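## Task

Take the yellow sponge off the desk and set it on top of the low shelf that sits below the REPAIRS sign, without shifting that shelf. At the end every low shelf must be standing upright, and the robot must not have toppled or be left leaning.

## Robot and tools

ROBOT. A wheeled cart carrying two arms (left_arm, right_arm), a pan/tilt head with head_camera, and a camera on each wrist (left_wrist_camera, right_wrist_camera). The base drives forward/back and turns; it cannot slide sideways. Footprint: 0.53 m wide, x from -0.35 to 0.07 m; above wheel height (0.13 m) it is 0.46 m wide with its front at x = 0.01 m. Each arm pans about a vertical axis at x = -0.060, y = +0.155 (left) or -0.155 m (right); the shoulder is 0.03 m out from that axis, 0.89 m up. Links: upper arm 0.116, forearm 0.135, hand 0.162 m. The fixed jaw tip reaches roughly 0.44 m from its pan axis at most, and cannot get below 0.54 m above the floor. Objects may occasionally get nudged by something else.

FRAMES. Base frame: metres, origin on the floor between the drive wheels, x forward, y left, z up. The left_hand and right_hand readings are the fixed-jaw tips in this frame (a held object lies toward the swinging jaw); they can be off by a few cm. Hand axes: z along the fingers, y from swinging jaw to fixed jaw. base_odometry gives x, y (m) and heading (rad, left positive, -3.142 to 3.142) relative to where the base started the scene; it counts wheel turns only, so slip looks like travel and turns caused by bumping things are missed.

move. One action per call. "base" is a single object {"x_m_s", "turn_rad_s", "for_s"}: velocities, not a destination. x_m_s is forward speed in m/s (negative = reverse), magnitude 0.005 to 0.291 or 0; turn_rad_s is rad/s, positive = left, magnitude 0.02 to 1.175 or 0; for_s is duration, 0.1 to 7.5 s, after which the base halts. Missing velocities are 0. Ramps: 0.5 m/s2 and 2 rad/s2 (up to 0.6 s), so travel is about velocity x for_s, less for very short commands. If |x_m_s|/0.291 + |turn_rad_s|/1.175 exceeds 1 both get scaled down. Near-max speeds or moves under about 5 mm / 0.02 rad may fall short; verify with odometry.
"joints" is one flat object for head and both arms, keyed by name, each value an absolute target angle in rad (not an offset). Keys and ranges (done tolerance): head_pan_rad -3.2..3.2 (±0.02), head_tilt_rad -0.76..1.45 (±0.02); for each arm, prefix left_arm_ or right_arm_: shoulder_pan_rad -2.006..2.149 (±0.02), shoulder_lift_rad -1.836..1.772 (±0.1), elbow_flex_rad -1.773..1.58 (±0.07), wrist_flex_rad -1.799..1.772 (±0.03), wrist_roll_rad -2.816..2.978 (±0.02), gripper_rad -0.03..1.944 (±0.03). Out-of-range values are refused; unknown keys make the call invalid.
"speeds": same keys minus grippers, top speed in rad/s for this action only, 0.08 to 4.71; defaults head 1.5, shoulder_pan 1.4, shoulder_lift and elbow_flex 2, wrist_flex 1.6, wrist_roll 1.3. A joint move ends after 14 s (time_out).
"cameras": list of camera names or ["all"]; omitted means all for an empty call, none otherwise. "blocking": true/omitted waits until everything rests; false returns in about 0.5 s. A new move overrides targets of the joints it names; if it omits the base, a running base velocity winds down.

ANGLES. head_pan 0 = forward, positive left; head_tilt 0 = level, positive down. Shoulder pan 0 points the left arm left and the right arm right; positive is clockwise viewed from above; straight ahead is +1.571 (left) and -1.571 (right). With lift, elbow and wrist flex all 0 the upper arm stands up, leaning 0.24 rad outward, forearm and fingers horizontal; positive bends downward, and the sum of the three is the fingers' angle below horizontal (pointing straight down needs the forearm no more than 0.20 rad above level). wrist_roll -1.522: jaws close across the arm's vertical plane, fixed jaw on the left looking outward; 1.619: fixed jaw on the right; 0.049: closing within the plane, fixed jaw underneath (level fingers) or toward the pan axis (fingers down). With the fixed jaw on the right the hand body hangs about 0.08 m under level fingers, so over furniture use the left-side setting. Gripper: 0 tips meet, 1 about 0.075 m apart, 1.944 about 0.106 m; each jaw carries its own offset up to 0.025 rad.

OTHER TOOLS. wait {seconds 0..10}: lets the scene run, returns early once earlier non-blocking moves settle. stop: brakes all running motions. zoom_image {camera, region [x0,y0,x1,y1] pixels from top-left, max 504x504}: enlarges the latest image of a camera. finished_scene {scene}: ends the current scene (give its number); after ending scene 1 make no more calls in that reply.

RESULTS. "move": done, or the worst status. base_status/joint_status: moving, done (base: "(sent for a of b s)"), off_target (rested short; load, obstacle or tripped motor), stopped, time_out, not_followed, limit_stop_at_motor_heat. "joint command not followed": a self-collision check between the arms' links withheld that arm's targets. on_its_own lists uncommanded behaviour; "earlier move" reports a non-blocking move; "pictures" names the images in order. Motor temperatures: one block per arm, joints in joint_positions order then gripper. MOTOR HOT appears from 55 °C; at 70 °C a motor cuts out (JOINT FAULT / HAND FAULT). A refused call or an uncommanded stop cancels the rest of that reply's move, wait and finished_scene calls.

CAUTIONS. Leave the start fold in two steps: lift/elbow/pan first, wrists after; stow in the opposite order (wrists, then the rest; stowed pan -1.75 left / 1.75 right, lift 0.05, elbow 1.35, wrist_flex -1.55, roll -1.52). Turning in place needs 0.44 m of clear radius; turning or reversing beside furniture can snag and tip the robot. Loaded joints sag downward; aim higher next time. A joint stuck over 0.30 rad (jaws 0.09) from target for about 2 s trips; reset by waiting, then targeting 0.2 rad back from the reading. To stop a blocked joint pushing, target its reading. Lower gripper targets squeeze harder; -0.03 for thin items. Never let the arms collide or press. Keep speeds under 3 rad/s with a load, don't drop things, don't knock, pull on or move the shelves, and don't lean the robot.

Each tool is called after "Request:" by a JSON object that holds its "api" and its "payload", one argument or row to a line.

## Session

Request:
{"api": "move", "payload": {
  "joints": {"head_tilt_rad": 0.3},
  "cameras": ["all"]
}}

Request:
{"api": "move", "payload": {
  "joints": {"head_pan_rad": 1.2},
  "cameras": ["head_camera"]
}}

Request:
{"api": "move", "payload": {
  "joints": {"head_pan_rad": 2.4},
  "cameras": ["head_camera"]
}}

Request:
{"api": "move", "payload": {
  "joints": {"head_pan_rad": -2.6},
  "cameras": ["head_camera"]
}}

Request:
{"api": "move", "payload": {
  "joints": {"head_pan_rad": -1.3},
  "cameras": ["head_camera"]
}}

Scene clock: 1.00 s.
Motor temperatures (°C): left_arm=[33 34 33 33 35 29] | right_arm=[30 29 26 27 32 27]
move: done
base_odometry: x=+0.000 y=+0.000 heading=+0.000
base_status: not commanded
joint_positions: head_pan_rad=+0.000 head_tilt_rad=+0.292 left_arm_shoulder_pan_rad=+0.000 left_arm_shoulder_lift_rad=-1.704 left_arm_elbow_flex_rad=+1.478 left_arm_wrist_flex_rad=+0.984 left_arm_wrist_roll_rad=-0.001 left_arm_gripper_rad=+0.000 right_arm_shoulder_pan_rad=+0.001 right_arm_shoulder_lift_rad=-1.670 right_arm_elbow_flex_rad=+1.496 right_arm_wrist_flex_rad=+1.032 right_arm_wrist_roll_rad=+0.000 right_arm_gripper_rad=+0.000
joint_status: all done
left_hand: x=-0.0600 y=+0.3116 z=+0.8261 quat_wxyz=(+0.395, -0.918, +0.023, +0.010) (m; base frame)
right_hand: x=-0.0602 y=-0.3015 z=+0.8125 quat_wxyz=(+0.008, +0.023, +0.937, -0.348) (m; base frame)
pictures: head_camera, left_wrist_camera, right_wrist_camera
Images, in order (width x height): head_camera 644x476, left_wrist_camera 644x476, right_wrist_camera 644x476.

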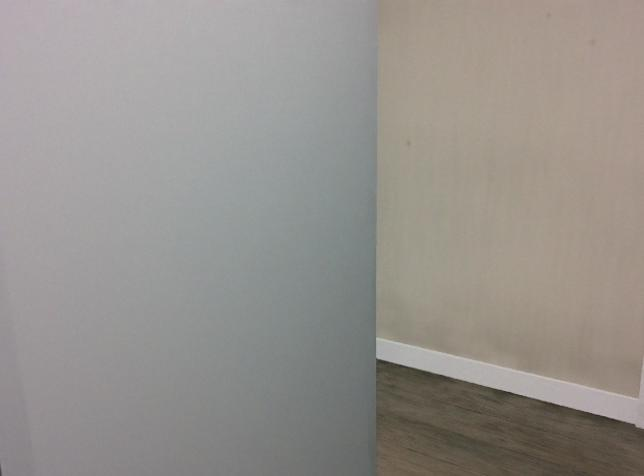

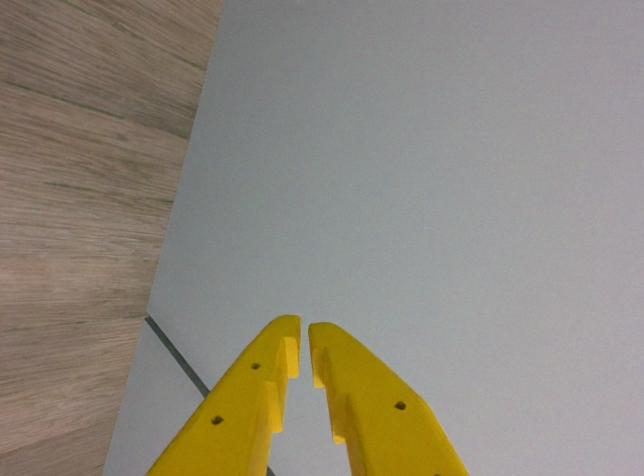

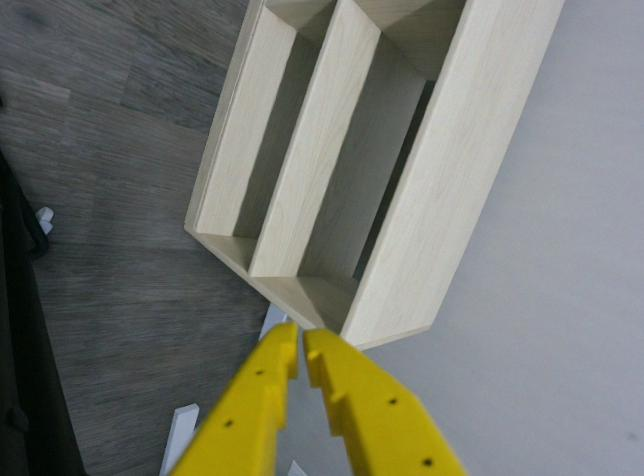

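Scene clock: 2.60 s.
move: done
base_odometry: x=+0.000 y=+0.000 heading=+0.000
base_status: not commanded
joint_positions: head_pan_rad=+1.189 head_tilt_rad=+0.292 left_arm_shoulder_pan_rad=+0.000 left_arm_shoulder_lift_rad=-1.704 left_arm_elbow_flex_rad=+1.478 left_arm_wrist_flex_rad=+0.984 left_arm_wrist_roll_rad=-0.001 left_arm_gripper_rad=+0.000 right_arm_shoulder_pan_rad=+0.001 right_arm_shoulder_lift_rad=-1.670 right_arm_elbow_flex_rad=+1.496 right_arm_wrist_flex_rad=+1.032 right_arm_wrist_roll_rad=+0.000 right_arm_gripper_rad=+0.000
joint_status: all done
left_hand: x=-0.0600 y=+0.3116 z=+0.8261 quat_wxyz=(+0.395, -0.918, +0.023, +0.010) (m; base frame)
right_hand: x=-0.0602 y=-0.3015 z=+0.8125 quat_wxyz=(+0.008, +0.023, +0.937, -0.348) (m; base frame)
pictures: head_camera
Images, in order (width x height): head_camera 644x476.

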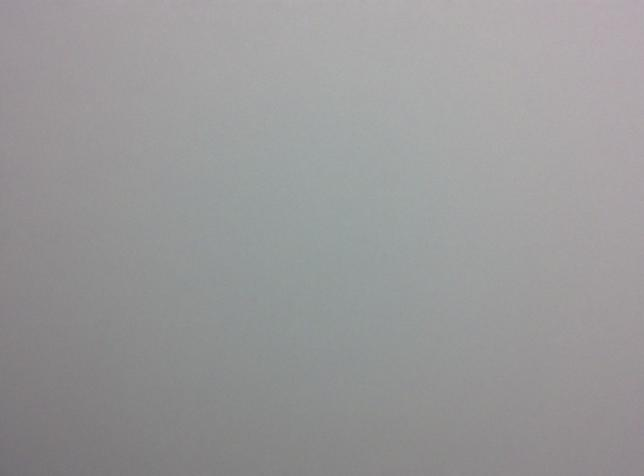

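Scene clock: 4.20 s.
move: done
base_odometry: x=+0.000 y=+0.000 heading=+0.000
base_status: not commanded
joint_positions: head_pan_rad=+2.390 head_tilt_rad=+0.292 left_arm_shoulder_pan_rad=+0.000 left_arm_shoulder_lift_rad=-1.704 left_arm_elbow_flex_rad=+1.478 left_arm_wrist_flex_rad=+0.984 left_arm_wrist_roll_rad=-0.001 left_arm_gripper_rad=+0.000 right_arm_shoulder_pan_rad=+0.001 right_arm_shoulder_lift_rad=-1.670 right_arm_elbow_flex_rad=+1.496 right_arm_wrist_flex_rad=+1.032 right_arm_wrist_roll_rad=+0.000 right_arm_gripper_rad=+0.000
joint_status: all done
left_hand: x=-0.0600 y=+0.3116 z=+0.8261 quat_wxyz=(+0.395, -0.918, +0.023, +0.010) (m; base frame)
right_hand: x=-0.0602 y=-0.3015 z=+0.8125 quat_wxyz=(+0.008, +0.023, +0.937, -0.348) (m; base frame)
pictures: head_camera
Images, in order (width x height): head_camera 644x476.

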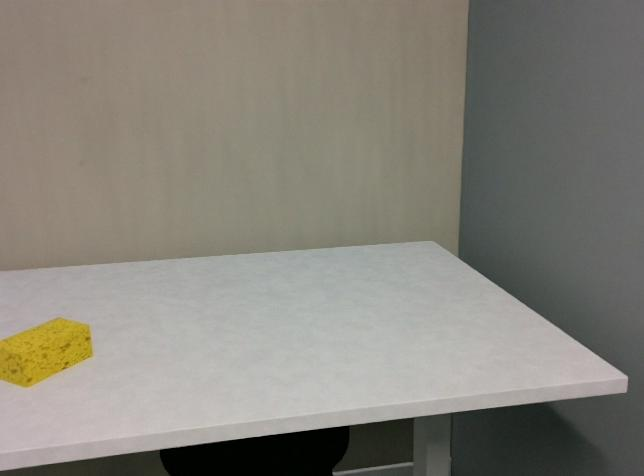

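Scene clock: 8.33 s.
move: done
base_odometry: x=+0.000 y=+0.000 heading=+0.000
base_status: not commanded
joint_positions: head_pan_rad=-2.591 head_tilt_rad=+0.292 left_arm_shoulder_pan_rad=+0.000 left_arm_shoulder_lift_rad=-1.704 left_arm_elbow_flex_rad=+1.478 left_arm_wrist_flex_rad=+0.984 left_arm_wrist_roll_rad=-0.001 left_arm_gripper_rad=+0.000 right_arm_shoulder_pan_rad=+0.001 right_arm_shoulder_lift_rad=-1.670 right_arm_elbow_flex_rad=+1.496 right_arm_wrist_flex_rad=+1.032 right_arm_wrist_roll_rad=+0.000 right_arm_gripper_rad=+0.000
joint_status: all done
left_hand: x=-0.0600 y=+0.3116 z=+0.8261 quat_wxyz=(+0.395, -0.918, +0.023, +0.010) (m; base frame)
right_hand: x=-0.0602 y=-0.3015 z=+0.8125 quat_wxyz=(+0.008, +0.023, +0.937, -0.348) (m; base frame)
pictures: head_camera
Images, in order (width x height): head_camera 644x476.

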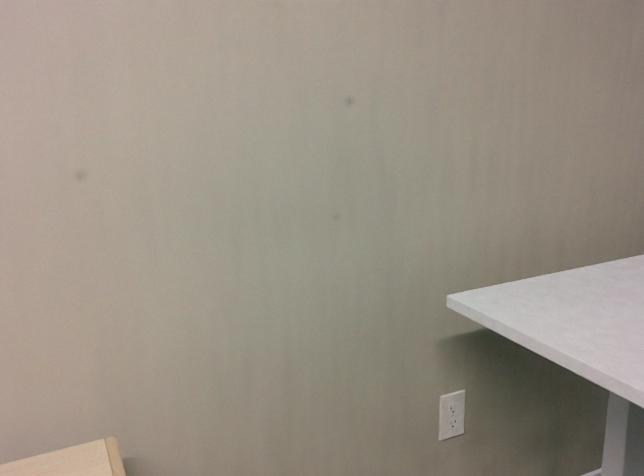

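Scene clock: 10.00 s.
move: done
base_odometry: x=+0.000 y=+0.000 heading=+0.000
base_status: not commanded
joint_positions: head_pan_rad=-1.310 head_tilt_rad=+0.292 left_arm_shoulder_pan_rad=+0.000 left_arm_shoulder_lift_rad=-1.704 left_arm_elbow_flex_rad=+1.478 left_arm_wrist_flex_rad=+0.984 left_arm_wrist_roll_rad=-0.001 left_arm_gripper_rad=+0.000 right_arm_shoulder_pan_rad=+0.001 right_arm_shoulder_lift_rad=-1.670 right_arm_elbow_flex_rad=+1.496 right_arm_wrist_flex_rad=+1.032 right_arm_wrist_roll_rad=+0.000 right_arm_gripper_rad=+0.000
joint_status: all done
left_hand: x=-0.0600 y=+0.3116 z=+0.8261 quat_wxyz=(+0.395, -0.918, +0.023, +0.010) (m; base frame)
right_hand: x=-0.0602 y=-0.3015 z=+0.8125 quat_wxyz=(+0.008, +0.023, +0.937, -0.348) (m; base frame)
pictures: head_camera
Images, in order (width x height): head_camera 644x476.

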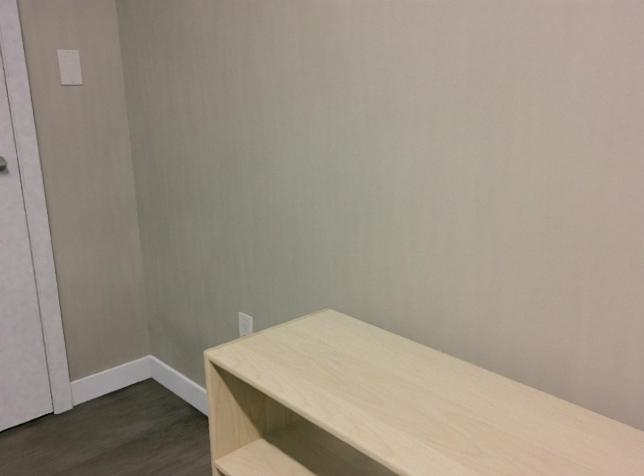

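Request:
{"api": "move", "payload": {
  "joints": {"head_pan_rad": -1.6, "head_tilt_rad": -0.25},
  "cameras": ["head_camera"]
}}

Request:
{"api": "move", "payload": {
  "joints": {"head_pan_rad": -0.5, "head_tilt_rad": 0.0},
  "cameras": ["head_camera"]
}}

Request:
{"api": "move", "payload": {
  "joints": {"head_pan_rad": 2.9, "head_tilt_rad": 0.5},
  "cameras": ["head_camera"]
}}

Scene clock: 24.70 s.
move: done
base_odometry: x=+0.000 y=+0.000 heading=+0.000
base_status: not commanded
joint_positions: head_pan_rad=-1.591 head_tilt_rad=-0.241 left_arm_shoulder_pan_rad=+0.000 left_arm_shoulder_lift_rad=-1.704 left_arm_elbow_flex_rad=+1.478 left_arm_wrist_flex_rad=+0.984 left_arm_wrist_roll_rad=-0.001 left_arm_gripper_rad=+0.000 right_arm_shoulder_pan_rad=+0.001 right_arm_shoulder_lift_rad=-1.670 right_arm_elbow_flex_rad=+1.496 right_arm_wrist_flex_rad=+1.032 right_arm_wrist_roll_rad=+0.000 right_arm_gripper_rad=+0.000
joint_status: all done
left_hand: x=-0.0600 y=+0.3116 z=+0.8261 quat_wxyz=(+0.395, -0.918, +0.023, +0.010) (m; base frame)
right_hand: x=-0.0602 y=-0.3015 z=+0.8125 quat_wxyz=(+0.008, +0.023, +0.937, -0.348) (m; base frame)
pictures: head_camera
Images, in order (width x height): head_camera 644x476.

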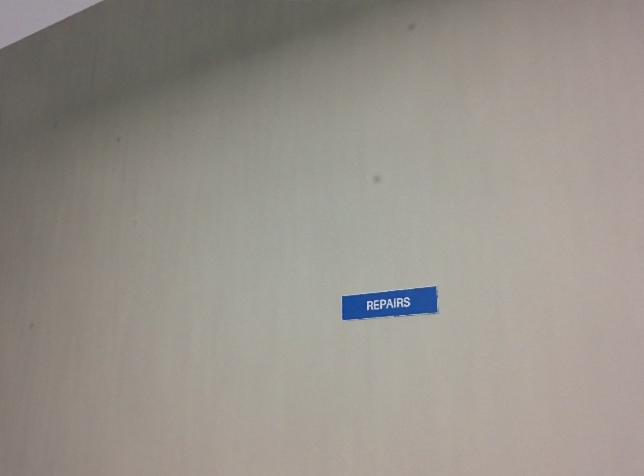

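Scene clock: 26.23 s.
move: done
base_odometry: x=+0.000 y=+0.000 heading=+0.000
base_status: not commanded
joint_positions: head_pan_rad=-0.511 head_tilt_rad=-0.010 left_arm_shoulder_pan_rad=+0.000 left_arm_shoulder_lift_rad=-1.704 left_arm_elbow_flex_rad=+1.478 left_arm_wrist_flex_rad=+0.984 left_arm_wrist_roll_rad=-0.001 left_arm_gripper_rad=+0.000 right_arm_shoulder_pan_rad=+0.001 right_arm_shoulder_lift_rad=-1.670 right_arm_elbow_flex_rad=+1.496 right_arm_wrist_flex_rad=+1.032 right_arm_wrist_roll_rad=+0.000 right_arm_gripper_rad=+0.000
joint_status: all done
left_hand: x=-0.0600 y=+0.3116 z=+0.8261 quat_wxyz=(+0.395, -0.918, +0.023, +0.010) (m; base frame)
right_hand: x=-0.0602 y=-0.3015 z=+0.8125 quat_wxyz=(+0.008, +0.023, +0.937, -0.348) (m; base frame)
pictures: head_camera
Images, in order (width x height): head_camera 644x476.

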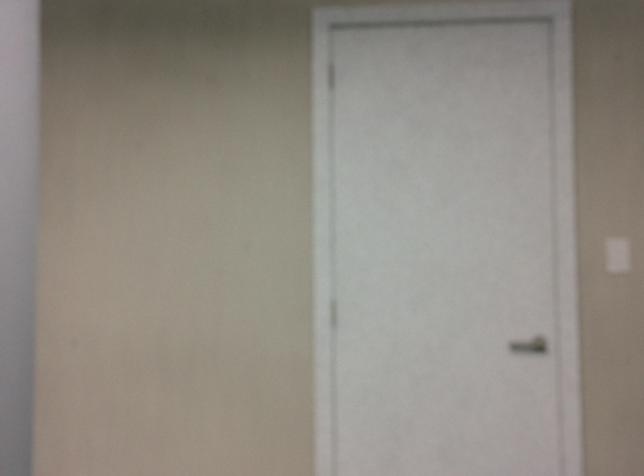

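Scene clock: 29.30 s.
move: done
base_odometry: x=+0.000 y=+0.000 heading=+0.000
base_status: not commanded
joint_positions: head_pan_rad=+2.890 head_tilt_rad=+0.493 left_arm_shoulder_pan_rad=+0.000 left_arm_shoulder_lift_rad=-1.704 left_arm_elbow_flex_rad=+1.478 left_arm_wrist_flex_rad=+0.984 left_arm_wrist_roll_rad=-0.001 left_arm_gripper_rad=+0.000 right_arm_shoulder_pan_rad=+0.001 right_arm_shoulder_lift_rad=-1.670 right_arm_elbow_flex_rad=+1.496 right_arm_wrist_flex_rad=+1.032 right_arm_wrist_roll_rad=+0.000 right_arm_gripper_rad=+0.000
joint_status: all done
left_hand: x=-0.0600 y=+0.3116 z=+0.8261 quat_wxyz=(+0.395, -0.918, +0.023, +0.010) (m; base frame)
right_hand: x=-0.0602 y=-0.3015 z=+0.8125 quat_wxyz=(+0.008, +0.023, +0.937, -0.348) (m; base frame)
pictures: head_camera
Images, in order (width x height): head_camera 644x476.

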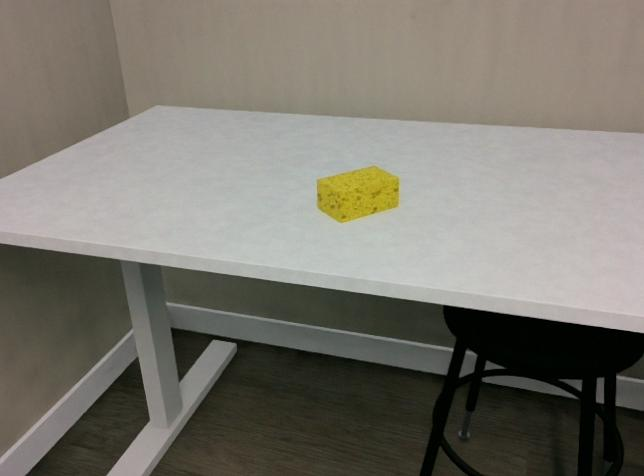

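Request:
{"api": "move", "payload": {
  "joints": {"head_pan_rad": 1.57, "head_tilt_rad": 0.9},
  "cameras": ["head_camera"]
}}

Request:
{"api": "move", "payload": {
  "joints": {"head_pan_rad": -1.9, "head_tilt_rad": 0.8},
  "cameras": ["head_camera"]
}}

Scene clock: 50.13 s.
move: done
base_odometry: x=+0.000 y=+0.000 heading=+0.000
base_status: not commanded
joint_positions: head_pan_rad=+1.580 head_tilt_rad=+0.894 left_arm_shoulder_pan_rad=+0.000 left_arm_shoulder_lift_rad=-1.704 left_arm_elbow_flex_rad=+1.478 left_arm_wrist_flex_rad=+0.984 left_arm_wrist_roll_rad=-0.001 left_arm_gripper_rad=+0.000 right_arm_shoulder_pan_rad=+0.001 right_arm_shoulder_lift_rad=-1.670 right_arm_elbow_flex_rad=+1.496 right_arm_wrist_flex_rad=+1.032 right_arm_wrist_roll_rad=+0.000 right_arm_gripper_rad=+0.000
joint_status: all done
left_hand: x=-0.0600 y=+0.3116 z=+0.8261 quat_wxyz=(+0.395, -0.918, +0.023, +0.010) (m; base frame)
right_hand: x=-0.0602 y=-0.3015 z=+0.8125 quat_wxyz=(+0.008, +0.023, +0.937, -0.348) (m; base frame)
pictures: head_camera
Images, in order (width x height): head_camera 644x476.

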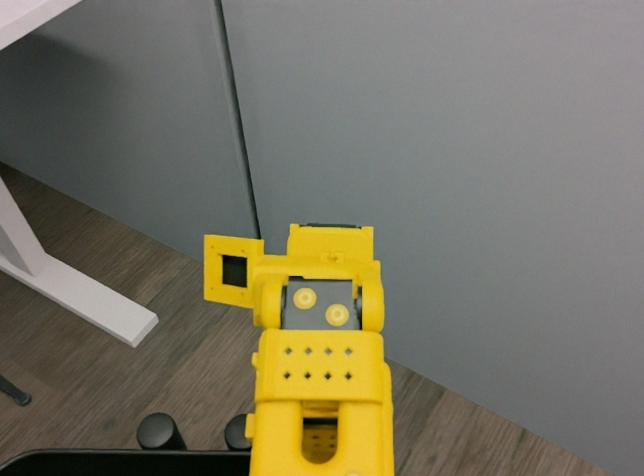

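Scene clock: 53.27 s.
move: done
base_odometry: x=+0.000 y=+0.000 heading=+0.000
base_status: not commanded
joint_positions: head_pan_rad=-1.891 head_tilt_rad=+0.814 left_arm_shoulder_pan_rad=+0.000 left_arm_shoulder_lift_rad=-1.704 left_arm_elbow_flex_rad=+1.478 left_arm_wrist_flex_rad=+0.984 left_arm_wrist_roll_rad=-0.001 left_arm_gripper_rad=+0.000 right_arm_shoulder_pan_rad=+0.001 right_arm_shoulder_lift_rad=-1.670 right_arm_elbow_flex_rad=+1.496 right_arm_wrist_flex_rad=+1.032 right_arm_wrist_roll_rad=+0.000 right_arm_gripper_rad=+0.000
joint_status: all done
left_hand: x=-0.0600 y=+0.3116 z=+0.8261 quat_wxyz=(+0.395, -0.918, +0.023, +0.010) (m; base frame)
right_hand: x=-0.0602 y=-0.3015 z=+0.8125 quat_wxyz=(+0.008, +0.023, +0.937, -0.348) (m; base frame)
pictures: head_camera
Images, in order (width x height): head_camera 644x476.

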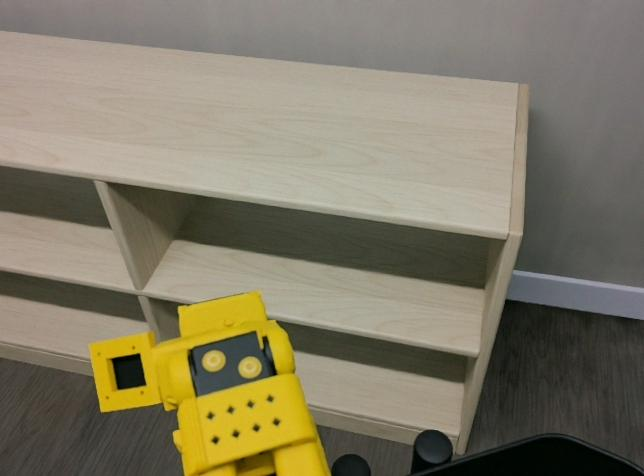

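Request:
{"api": "move", "payload": {
  "base": {"turn_rad_s": 0.8, "for_s": 3.25},
  "joints": {"head_pan_rad": 0, "head_tilt_rad": 0.6},
  "cameras": ["head_camera"]
}}

Scene clock: 96.00 s.
move: done
base_odometry: x=-0.001 y=+0.000 heading=+2.613
base_status: done (sent for 3.27 of 3.27 s)
joint_positions: head_pan_rad=-0.011 head_tilt_rad=+0.613 left_arm_shoulder_pan_rad=-0.004 left_arm_shoulder_lift_rad=-1.704 left_arm_elbow_flex_rad=+1.478 left_arm_wrist_flex_rad=+0.984 left_arm_wrist_roll_rad=-0.001 left_arm_gripper_rad=+0.000 right_arm_shoulder_pan_rad=+0.000 right_arm_shoulder_lift_rad=-1.670 right_arm_elbow_flex_rad=+1.496 right_arm_wrist_flex_rad=+1.032 right_arm_wrist_roll_rad=+0.000 right_arm_gripper_rad=+0.000
joint_status: all done
left_hand: x=-0.0607 y=+0.3116 z=+0.8261 quat_wxyz=(+0.395, -0.918, +0.021, +0.011) (m; base frame)
right_hand: x=-0.0600 y=-0.3015 z=+0.8125 quat_wxyz=(+0.009, +0.023, +0.937, -0.348) (m; base frame)
pictures: head_camera
Images, in order (width x height): head_camera 644x476.

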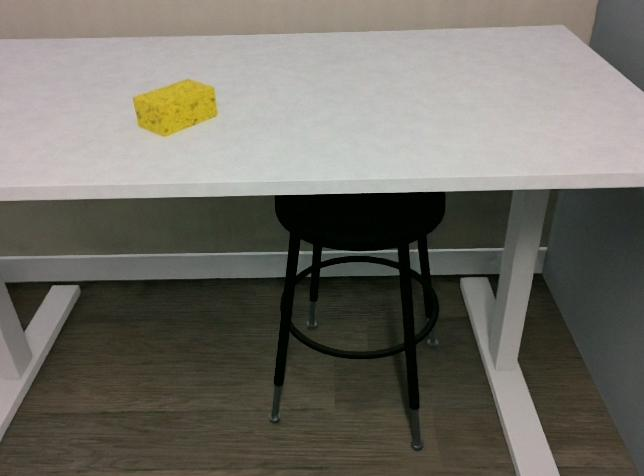

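Request:
{"api": "move", "payload": {
  "base": {"turn_rad_s": 0.2, "for_s": 0.85}
}}

Request:
{"api": "move", "payload": {
  "base": {"x_m_s": 0.2, "for_s": 1.75},
  "joints": {"head_tilt_rad": 0.7},
  "cameras": ["head_camera"]
}}

Scene clock: 119.00 s.
move: done
base_odometry: x=-0.001 y=+0.000 heading=+2.787
base_status: done (sent for 0.87 of 0.87 s)
joint_positions: head_pan_rad=-0.011 head_tilt_rad=+0.613 left_arm_shoulder_pan_rad=-0.004 left_arm_shoulder_lift_rad=-1.704 left_arm_elbow_flex_rad=+1.478 left_arm_wrist_flex_rad=+0.984 left_arm_wrist_roll_rad=-0.001 left_arm_gripper_rad=+0.000 right_arm_shoulder_pan_rad=+0.004 right_arm_shoulder_lift_rad=-1.670 right_arm_elbow_flex_rad=+1.496 right_arm_wrist_flex_rad=+1.032 right_arm_wrist_roll_rad=+0.000 right_arm_gripper_rad=+0.000
joint_status: not commanded
left_hand: x=-0.0607 y=+0.3116 z=+0.8261 quat_wxyz=(+0.395, -0.918, +0.021, +0.011) (m; base frame)
right_hand: x=-0.0606 y=-0.3015 z=+0.8125 quat_wxyz=(+0.008, +0.025, +0.937, -0.348) (m; base frame)
pictures: none

Scene clock: 121.77 s.
move: done
base_odometry: x=-0.333 y=+0.122 heading=+2.788
base_status: done (sent for 1.77 of 1.77 s)
joint_positions: head_pan_rad=-0.011 head_tilt_rad=+0.693 left_arm_shoulder_pan_rad=-0.001 left_arm_shoulder_lift_rad=-1.704 left_arm_elbow_flex_rad=+1.478 left_arm_wrist_flex_rad=+0.984 left_arm_wrist_roll_rad=-0.001 left_arm_gripper_rad=+0.000 right_arm_shoulder_pan_rad=+0.001 right_arm_shoulder_lift_rad=-1.670 right_arm_elbow_flex_rad=+1.496 right_arm_wrist_flex_rad=+1.032 right_arm_wrist_roll_rad=+0.000 right_arm_gripper_rad=+0.000
joint_status: all done
left_hand: x=-0.0602 y=+0.3116 z=+0.8261 quat_wxyz=(+0.395, -0.918, +0.022, +0.010) (m; base frame)
right_hand: x=-0.0602 y=-0.3015 z=+0.8125 quat_wxyz=(+0.008, +0.023, +0.937, -0.348) (m; base frame)
pictures: head_camera
Images, in order (width x height): head_camera 644x476.

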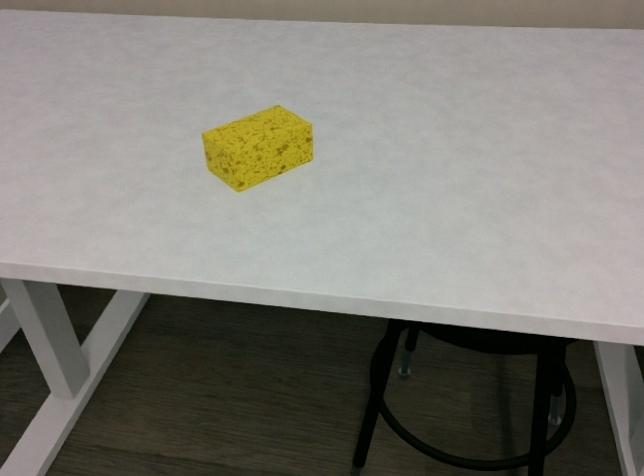

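Request:
{"api": "move", "payload": {
  "base": {"turn_rad_s": -0.15, "for_s": 0.87}
}}

Request:
{"api": "move", "payload": {
  "base": {"x_m_s": 0.2, "for_s": 2.0},
  "joints": {"head_tilt_rad": 0.9},
  "cameras": ["head_camera"]
}}

Scene clock: 149.97 s.
move: done
base_odometry: x=-0.333 y=+0.122 heading=+2.658
base_status: done (sent for 0.87 of 0.87 s)
joint_positions: head_pan_rad=-0.011 head_tilt_rad=+0.693 left_arm_shoulder_pan_rad=-0.004 left_arm_shoulder_lift_rad=-1.704 left_arm_elbow_flex_rad=+1.478 left_arm_wrist_flex_rad=+0.984 left_arm_wrist_roll_rad=-0.001 left_arm_gripper_rad=+0.000 right_arm_shoulder_pan_rad=-0.004 right_arm_shoulder_lift_rad=-1.670 right_arm_elbow_flex_rad=+1.496 right_arm_wrist_flex_rad=+1.032 right_arm_wrist_roll_rad=+0.000 right_arm_gripper_rad=+0.000
joint_status: not commanded
left_hand: x=-0.0607 y=+0.3116 z=+0.8261 quat_wxyz=(+0.395, -0.918, +0.021, +0.011) (m; base frame)
right_hand: x=-0.0595 y=-0.3015 z=+0.8125 quat_wxyz=(+0.009, +0.021, +0.937, -0.348) (m; base frame)
pictures: none

Scene clock: 152.97 s.
move: done
base_odometry: x=-0.686 y=+0.309 heading=+2.655
base_status: done (sent for 2 of 2 s)
joint_positions: head_pan_rad=-0.011 head_tilt_rad=+0.894 left_arm_shoulder_pan_rad=-0.003 left_arm_shoulder_lift_rad=-1.704 left_arm_elbow_flex_rad=+1.478 left_arm_wrist_flex_rad=+0.984 left_arm_wrist_roll_rad=-0.001 left_arm_gripper_rad=+0.000 right_arm_shoulder_pan_rad=+0.000 right_arm_shoulder_lift_rad=-1.670 right_arm_elbow_flex_rad=+1.496 right_arm_wrist_flex_rad=+1.032 right_arm_wrist_roll_rad=+0.000 right_arm_gripper_rad=+0.000
joint_status: all done
left_hand: x=-0.0604 y=+0.3116 z=+0.8261 quat_wxyz=(+0.395, -0.918, +0.021, +0.010) (m; base frame)
right_hand: x=-0.0600 y=-0.3015 z=+0.8125 quat_wxyz=(+0.009, +0.023, +0.937, -0.348) (m; base frame)
pictures: head_camera
Images, in order (width x height): head_camera 644x476.

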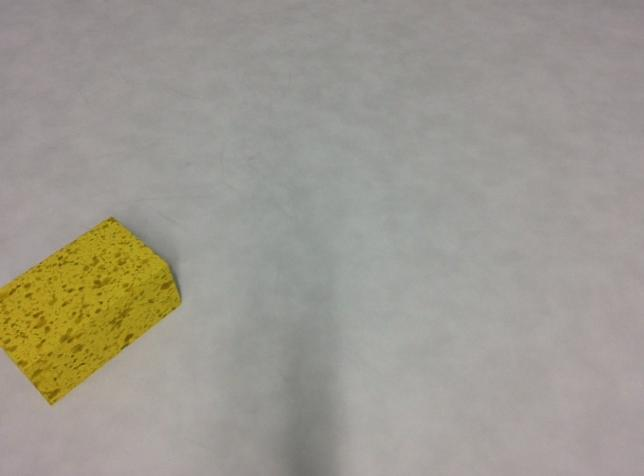

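Request:
{"api": "move", "payload": {
  "joints": {"head_tilt_rad": 1.25, "head_pan_rad": 0.4},
  "cameras": ["head_camera"]
}}

Scene clock: 159.23 s.
move: done
base_odometry: x=-0.686 y=+0.309 heading=+2.655
base_status: not commanded
joint_positions: head_pan_rad=+0.390 head_tilt_rad=+1.244 left_arm_shoulder_pan_rad=-0.003 left_arm_shoulder_lift_rad=-1.704 left_arm_elbow_flex_rad=+1.478 left_arm_wrist_flex_rad=+0.984 left_arm_wrist_roll_rad=-0.001 left_arm_gripper_rad=+0.000 right_arm_shoulder_pan_rad=+0.000 right_arm_shoulder_lift_rad=-1.670 right_arm_elbow_flex_rad=+1.496 right_arm_wrist_flex_rad=+1.032 right_arm_wrist_roll_rad=+0.000 right_arm_gripper_rad=+0.000
joint_status: all done
left_hand: x=-0.0604 y=+0.3116 z=+0.8261 quat_wxyz=(+0.395, -0.918, +0.021, +0.010) (m; base frame)
right_hand: x=-0.0600 y=-0.3015 z=+0.8125 quat_wxyz=(+0.009, +0.023, +0.937, -0.348) (m; base frame)
pictures: head_camera
Images, in order (width x height): head_camera 644x476.

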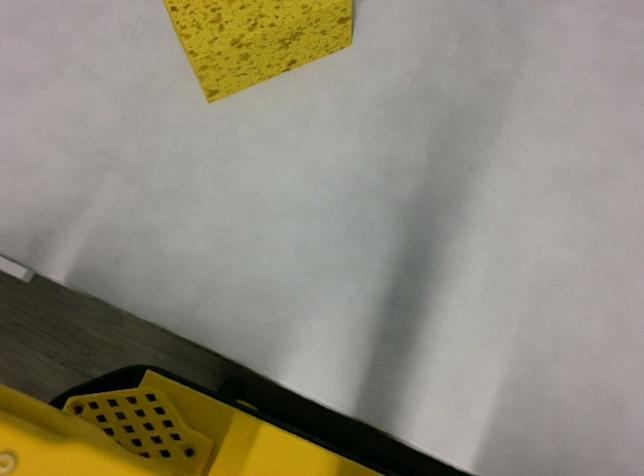

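Request:
{"api": "move", "payload": {
  "joints": {"left_arm_shoulder_lift_rad": 0.1, "left_arm_elbow_flex_rad": -0.1, "left_arm_wrist_flex_rad": 0.2, "left_arm_wrist_roll_rad": 0.81}
}}

Request:
{"api": "move", "payload": {
  "joints": {"left_arm_shoulder_pan_rad": 1.53, "left_arm_gripper_rad": 1.9, "head_tilt_rad": 1.05, "head_pan_rad": 0.4}
}}

Request:
{"api": "move", "payload": {
  "joints": {"left_arm_shoulder_lift_rad": 0.2, "left_arm_elbow_flex_rad": -0.3, "left_arm_wrist_flex_rad": 1.5},
  "cameras": ["head_camera", "left_wrist_camera"]
}}

Scene clock: 205.60 s.
move: done
base_odometry: x=-0.686 y=+0.309 heading=+2.655
base_status: not commanded
joint_positions: head_pan_rad=+0.390 head_tilt_rad=+1.244 left_arm_shoulder_pan_rad=-0.003 left_arm_shoulder_lift_rad=+0.108 left_arm_elbow_flex_rad=-0.061 left_arm_wrist_flex_rad=+0.215 left_arm_wrist_roll_rad=+0.806 left_arm_gripper_rad=+0.000 right_arm_shoulder_pan_rad=+0.000 right_arm_shoulder_lift_rad=-1.670 right_arm_elbow_flex_rad=+1.496 right_arm_wrist_flex_rad=+1.032 right_arm_wrist_roll_rad=+0.000 right_arm_gripper_rad=+0.000
joint_status: all done
left_hand: x=-0.0553 y=+0.5140 z=+0.9547 quat_wxyz=(+0.566, -0.737, -0.294, -0.224) (m; base frame)
right_hand: x=-0.0600 y=-0.3015 z=+0.8125 quat_wxyz=(+0.009, +0.023, +0.937, -0.348) (m; base frame)
pictures: none

Scene clock: 207.43 s.
move: done
base_odometry: x=-0.686 y=+0.309 heading=+2.655
base_status: not commanded
joint_positions: head_pan_rad=+0.390 head_tilt_rad=+1.065 left_arm_shoulder_pan_rad=+1.523 left_arm_shoulder_lift_rad=+0.108 left_arm_elbow_flex_rad=-0.061 left_arm_wrist_flex_rad=+0.215 left_arm_wrist_roll_rad=+0.815 left_arm_gripper_rad=+1.891 right_arm_shoulder_pan_rad=+0.000 right_arm_shoulder_lift_rad=-1.670 right_arm_elbow_flex_rad=+1.496 right_arm_wrist_flex_rad=+1.032 right_arm_wrist_roll_rad=+0.000 right_arm_gripper_rad=+0.000
joint_status: all done
left_hand: x=+0.2988 y=+0.1662 z=+0.9548 quat_wxyz=(+0.251, -0.737, +0.293, -0.554) (m; base frame)
right_hand: x=-0.0600 y=-0.3015 z=+0.8125 quat_wxyz=(+0.009, +0.023, +0.937, -0.348) (m; base frame)
pictures: none

Scene clock: 209.10 s.
move: done
base_odometry: x=-0.686 y=+0.309 heading=+2.655
base_status: not commanded
joint_positions: head_pan_rad=+0.390 head_tilt_rad=+1.065 left_arm_shoulder_pan_rad=+1.523 left_arm_shoulder_lift_rad=+0.208 left_arm_elbow_flex_rad=-0.269 left_arm_wrist_flex_rad=+1.495 left_arm_wrist_roll_rad=+0.815 left_arm_gripper_rad=+1.891 right_arm_shoulder_pan_rad=+0.000 right_arm_shoulder_lift_rad=-1.670 right_arm_elbow_flex_rad=+1.496 right_arm_wrist_flex_rad=+1.032 right_arm_wrist_roll_rad=+0.000 right_arm_gripper_rad=+0.000
joint_status: all done
left_hand: x=+0.1720 y=+0.1602 z=+0.8521 quat_wxyz=(+0.028, -0.927, +0.369, -0.063) (m; base frame)
right_hand: x=-0.0600 y=-0.3015 z=+0.8125 quat_wxyz=(+0.009, +0.023, +0.937, -0.348) (m; base frame)
pictures: head_camera, left_wrist_camera
Images, in order (width x height): head_camera 644x476, left_wrist_camera 644x476.

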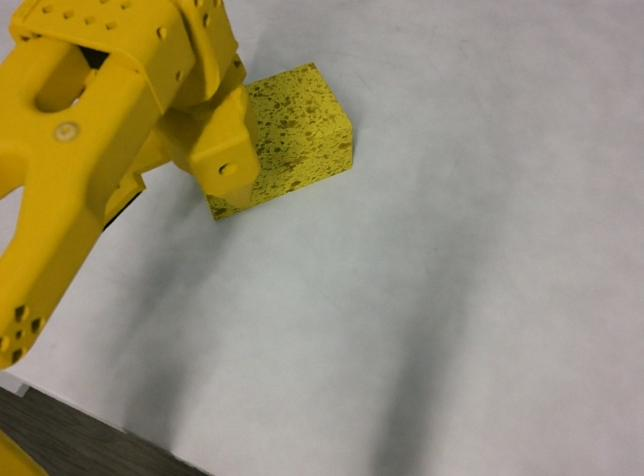

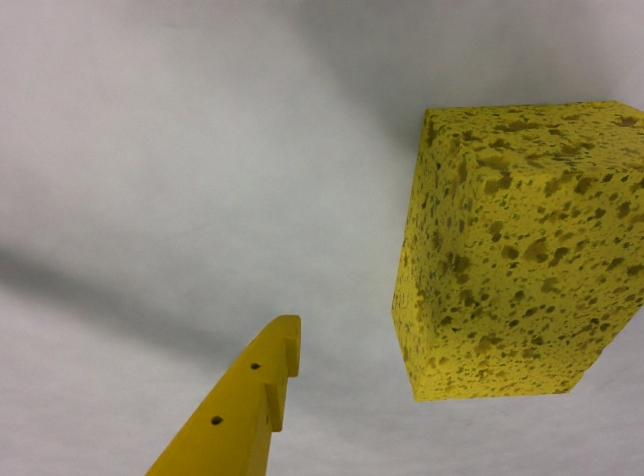

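Request:
{"api": "move", "payload": {
  "joints": {"left_arm_shoulder_pan_rad": 1.57, "left_arm_shoulder_lift_rad": 0.65, "left_arm_elbow_flex_rad": -0.75, "left_arm_wrist_flex_rad": 1.34},
  "cameras": ["head_camera", "left_wrist_camera"]
}}

Scene clock: 237.87 s.
move: done
base_odometry: x=-0.686 y=+0.309 heading=+2.655
base_status: not commanded
joint_positions: head_pan_rad=+0.390 head_tilt_rad=+1.065 left_arm_shoulder_pan_rad=+1.563 left_arm_shoulder_lift_rad=+0.660 left_arm_elbow_flex_rad=-0.717 left_arm_wrist_flex_rad=+1.347 left_arm_wrist_roll_rad=+0.815 left_arm_gripper_rad=+1.891 right_arm_shoulder_pan_rad=+0.000 right_arm_shoulder_lift_rad=-1.670 right_arm_elbow_flex_rad=+1.496 right_arm_wrist_flex_rad=+1.032 right_arm_wrist_roll_rad=+0.000 right_arm_gripper_rad=+0.000
joint_status: all done
left_hand: x=+0.2351 y=+0.1514 z=+0.8229 quat_wxyz=(+0.055, -0.913, +0.384, -0.129) (m; base frame)
right_hand: x=-0.0600 y=-0.3015 z=+0.8125 quat_wxyz=(+0.009, +0.023, +0.937, -0.348) (m; base frame)
pictures: head_camera, left_wrist_camera
Images, in order (width x height): head_camera 644x476, left_wrist_camera 644x476.

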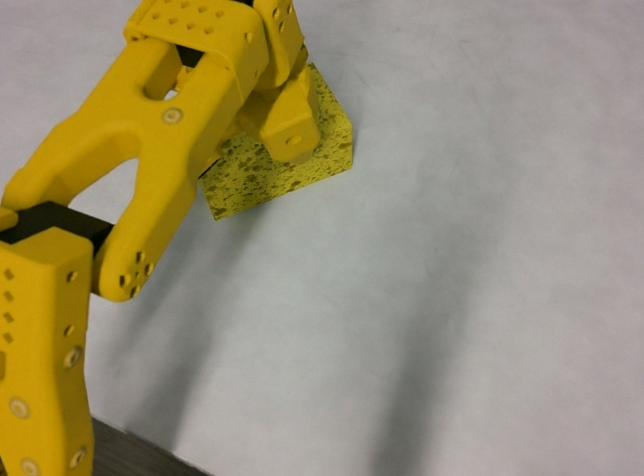

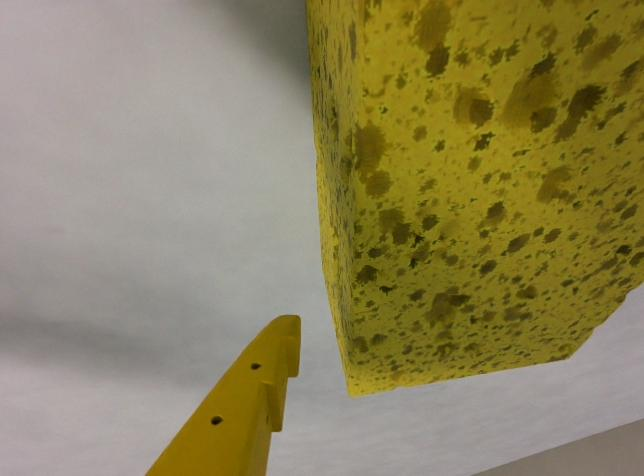

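Request:
{"api": "move", "payload": {
  "joints": {"left_arm_shoulder_pan_rad": 1.514, "left_arm_shoulder_lift_rad": 0.72, "left_arm_elbow_flex_rad": -0.78, "left_arm_wrist_flex_rad": 1.483},
  "cameras": ["head_camera", "left_wrist_camera"]
}}

Scene clock: 256.27 s.
move: done
base_odometry: x=-0.686 y=+0.309 heading=+2.655
base_status: not commanded
joint_positions: head_pan_rad=+0.390 head_tilt_rad=+1.065 left_arm_shoulder_pan_rad=+1.520 left_arm_shoulder_lift_rad=+0.732 left_arm_elbow_flex_rad=-0.748 left_arm_wrist_flex_rad=+1.478 left_arm_wrist_roll_rad=+0.815 left_arm_gripper_rad=+1.891 right_arm_shoulder_pan_rad=+0.000 right_arm_shoulder_lift_rad=-1.670 right_arm_elbow_flex_rad=+1.496 right_arm_wrist_flex_rad=+1.032 right_arm_wrist_roll_rad=+0.000 right_arm_gripper_rad=+0.000
joint_status: all done
left_hand: x=+0.2132 y=+0.1630 z=+0.8061 quat_wxyz=(+0.023, -0.928, +0.367, -0.050) (m; base frame)
right_hand: x=-0.0600 y=-0.3015 z=+0.8125 quat_wxyz=(+0.009, +0.023, +0.937, -0.348) (m; base frame)
pictures: head_camera, left_wrist_camera
Images, in order (width x height): head_camera 644x476, left_wrist_camera 644x476.

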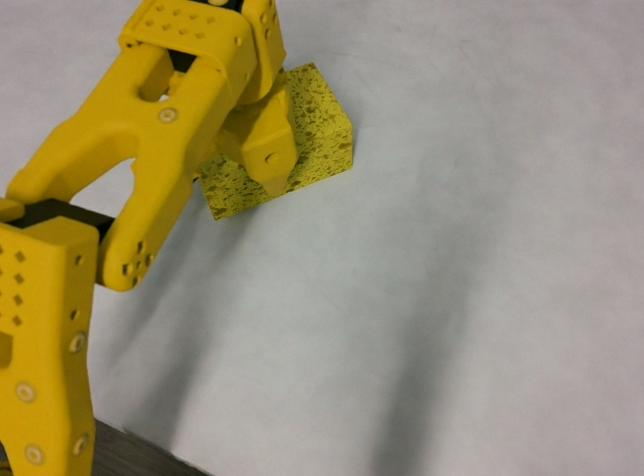

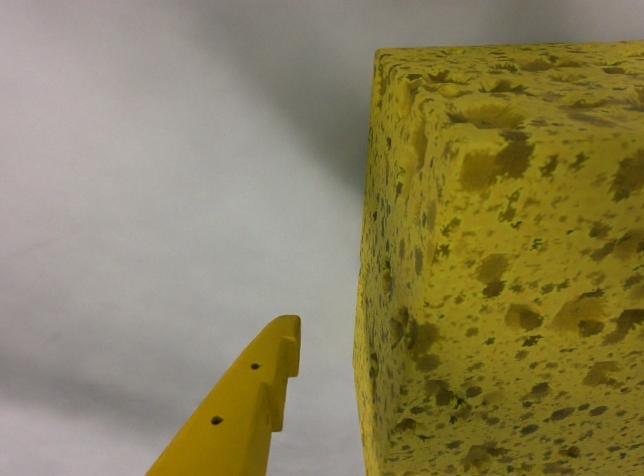

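Request:
{"api": "move", "payload": {
  "joints": {"left_arm_shoulder_pan_rad": 1.517, "left_arm_shoulder_lift_rad": 0.755, "left_arm_elbow_flex_rad": -0.64, "left_arm_wrist_flex_rad": 1.31},
  "speeds": {"left_arm_shoulder_lift_rad": 0.5, "left_arm_elbow_flex_rad": 0.5, "left_arm_wrist_flex_rad": 0.5},
  "cameras": ["head_camera", "left_wrist_camera"]
}}

Scene clock: 266.73 s.
move: done
base_odometry: x=-0.686 y=+0.309 heading=+2.655
base_status: not commanded
joint_positions: head_pan_rad=+0.390 head_tilt_rad=+1.065 left_arm_shoulder_pan_rad=+1.520 left_arm_shoulder_lift_rad=+0.766 left_arm_elbow_flex_rad=-0.639 left_arm_wrist_flex_rad=+1.317 left_arm_wrist_roll_rad=+0.815 left_arm_gripper_rad=+1.891 right_arm_shoulder_pan_rad=+0.000 right_arm_shoulder_lift_rad=-1.670 right_arm_elbow_flex_rad=+1.496 right_arm_wrist_flex_rad=+1.032 right_arm_wrist_roll_rad=+0.000 right_arm_gripper_rad=+0.000
joint_status: all done
left_hand: x=+0.2179 y=+0.1632 z=+0.7839 quat_wxyz=(+0.026, -0.928, +0.367, -0.058) (m; base frame)
right_hand: x=-0.0600 y=-0.3015 z=+0.8125 quat_wxyz=(+0.009, +0.023, +0.937, -0.348) (m; base frame)
pictures: head_camera, left_wrist_camera
Images, in order (width x height): head_camera 644x476, left_wrist_camera 644x476.

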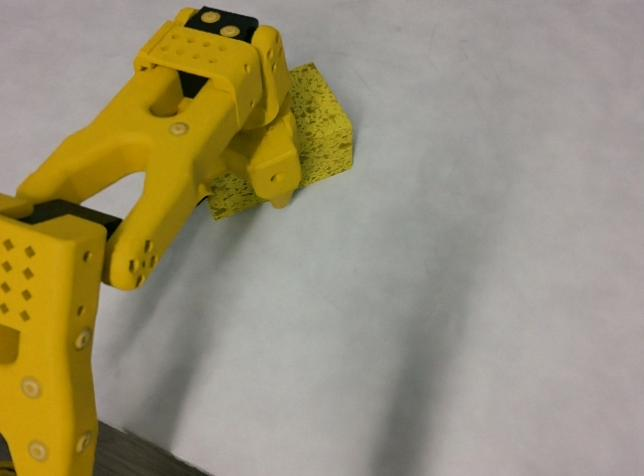

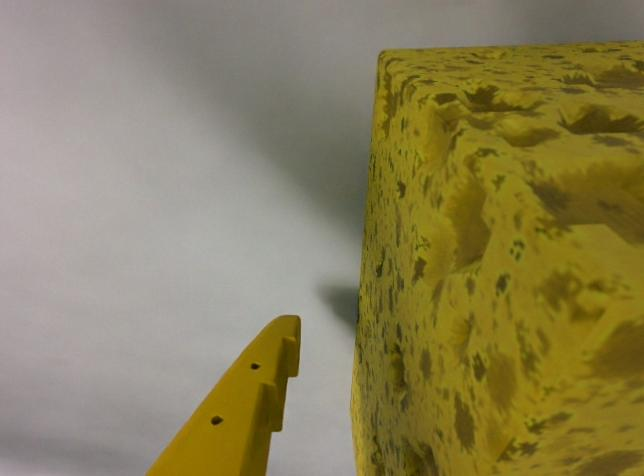

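Request:
{"api": "move", "payload": {
  "joints": {"left_arm_shoulder_pan_rad": 1.517, "left_arm_shoulder_lift_rad": 0.79, "left_arm_elbow_flex_rad": -0.57, "left_arm_wrist_flex_rad": 1.19},
  "speeds": {"left_arm_shoulder_lift_rad": 0.5, "left_arm_elbow_flex_rad": 0.5, "left_arm_wrist_flex_rad": 0.5},
  "cameras": ["left_wrist_camera"]
}}

Scene clock: 277.43 s.
move: done
base_odometry: x=-0.686 y=+0.309 heading=+2.655
base_status: not commanded
joint_positions: head_pan_rad=+0.390 head_tilt_rad=+1.065 left_arm_shoulder_pan_rad=+1.520 left_arm_shoulder_lift_rad=+0.792 left_arm_elbow_flex_rad=-0.575 left_arm_wrist_flex_rad=+1.205 left_arm_wrist_roll_rad=+0.814 left_arm_gripper_rad=+1.891 right_arm_shoulder_pan_rad=+0.001 right_arm_shoulder_lift_rad=-1.670 right_arm_elbow_flex_rad=+1.496 right_arm_wrist_flex_rad=+1.032 right_arm_wrist_roll_rad=+0.000 right_arm_gripper_rad=+0.000
joint_status: all done
left_hand: x=+0.2213 y=+0.1634 z=+0.7695 quat_wxyz=(+0.031, -0.927, +0.368, -0.068) (m; base frame)
right_hand: x=-0.0602 y=-0.3015 z=+0.8125 quat_wxyz=(+0.008, +0.023, +0.937, -0.348) (m; base frame)
pictures: left_wrist_camera
Images, in order (width x height): left_wrist_camera 644x476.

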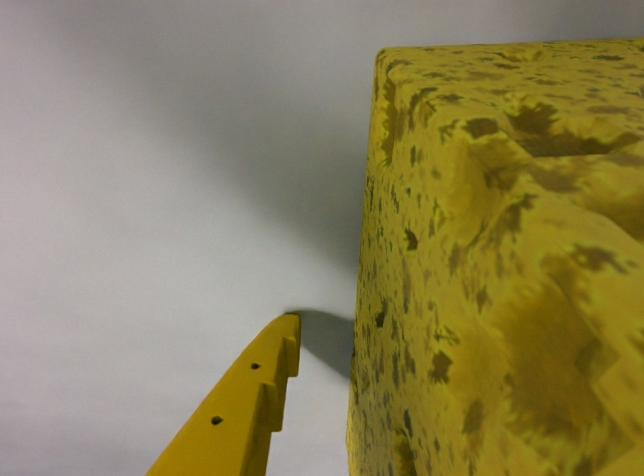

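Request:
{"api": "move", "payload": {
  "joints": {"left_arm_gripper_rad": 0.7},
  "cameras": ["left_wrist_camera"]
}}

Scene clock: 282.80 s.
move: off_target
base_odometry: x=-0.686 y=+0.309 heading=+2.655
base_status: not commanded
joint_positions: head_pan_rad=+0.390 head_tilt_rad=+1.065 left_arm_shoulder_pan_rad=+1.510 left_arm_shoulder_lift_rad=+0.766 left_arm_elbow_flex_rad=-0.590 left_arm_wrist_flex_rad=+1.180 left_arm_wrist_roll_rad=+0.806 left_arm_gripper_rad=+0.976 right_arm_shoulder_pan_rad=+0.001 right_arm_shoulder_lift_rad=-1.670 right_arm_elbow_flex_rad=+1.496 right_arm_wrist_flex_rad=+1.032 right_arm_wrist_roll_rad=+0.000 right_arm_gripper_rad=+0.000
joint_status: left_arm_gripper_rad off_target (ended at +0.976, target +0.700)
left_hand: x=+0.2309 y=+0.1670 z=+0.7792 quat_wxyz=(+0.045, -0.925, +0.365, -0.097) (m; base frame)
right_hand: x=-0.0602 y=-0.3015 z=+0.8125 quat_wxyz=(+0.008, +0.023, +0.937, -0.348) (m; base frame)
pictures: left_wrist_camera
Images, in order (width x height): left_wrist_camera 644x476.

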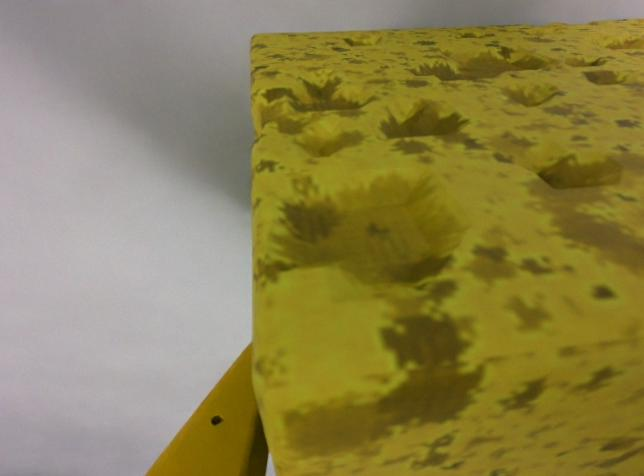

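Request:
{"api": "move", "payload": {
  "joints": {"left_arm_gripper_rad": 0.83, "left_arm_shoulder_lift_rad": 0.35, "left_arm_elbow_flex_rad": -0.45},
  "speeds": {"left_arm_shoulder_lift_rad": 0.5, "left_arm_elbow_flex_rad": 0.5},
  "cameras": ["head_camera", "left_wrist_camera"]
}}

Scene clock: 288.73 s.
move: off_target
base_odometry: x=-0.686 y=+0.309 heading=+2.655
base_status: not commanded
joint_positions: head_pan_rad=+0.390 head_tilt_rad=+1.065 left_arm_shoulder_pan_rad=+1.510 left_arm_shoulder_lift_rad=+0.416 left_arm_elbow_flex_rad=-0.447 left_arm_wrist_flex_rad=+1.194 left_arm_wrist_roll_rad=+0.812 left_arm_gripper_rad=+0.976 right_arm_shoulder_pan_rad=+0.000 right_arm_shoulder_lift_rad=-1.670 right_arm_elbow_flex_rad=+1.496 right_arm_wrist_flex_rad=+1.032 right_arm_wrist_roll_rad=+0.000 right_arm_gripper_rad=+0.000
joint_status: left_arm_gripper_rad off_target (ended at +0.976, target +0.830); the others done
left_hand: x=+0.2346 y=+0.1672 z=+0.8455 quat_wxyz=(+0.085, -0.912, +0.357, -0.184) (m; base frame)
right_hand: x=-0.0600 y=-0.3015 z=+0.8125 quat_wxyz=(+0.009, +0.023, +0.937, -0.348) (m; base frame)
pictures: head_camera, left_wrist_camera
Images, in order (width x height): head_camera 644x476, left_wrist_camera 644x476.

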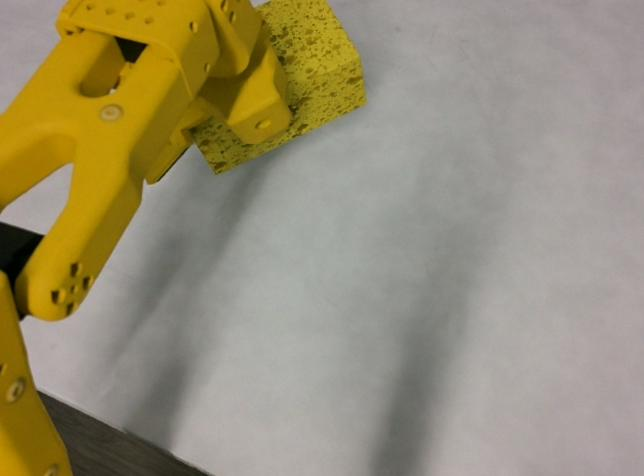

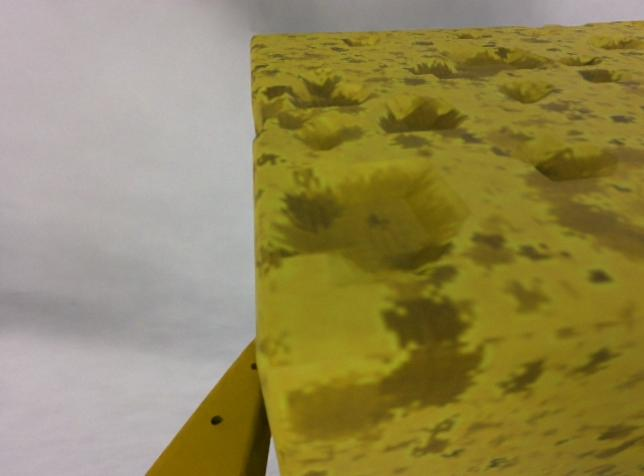

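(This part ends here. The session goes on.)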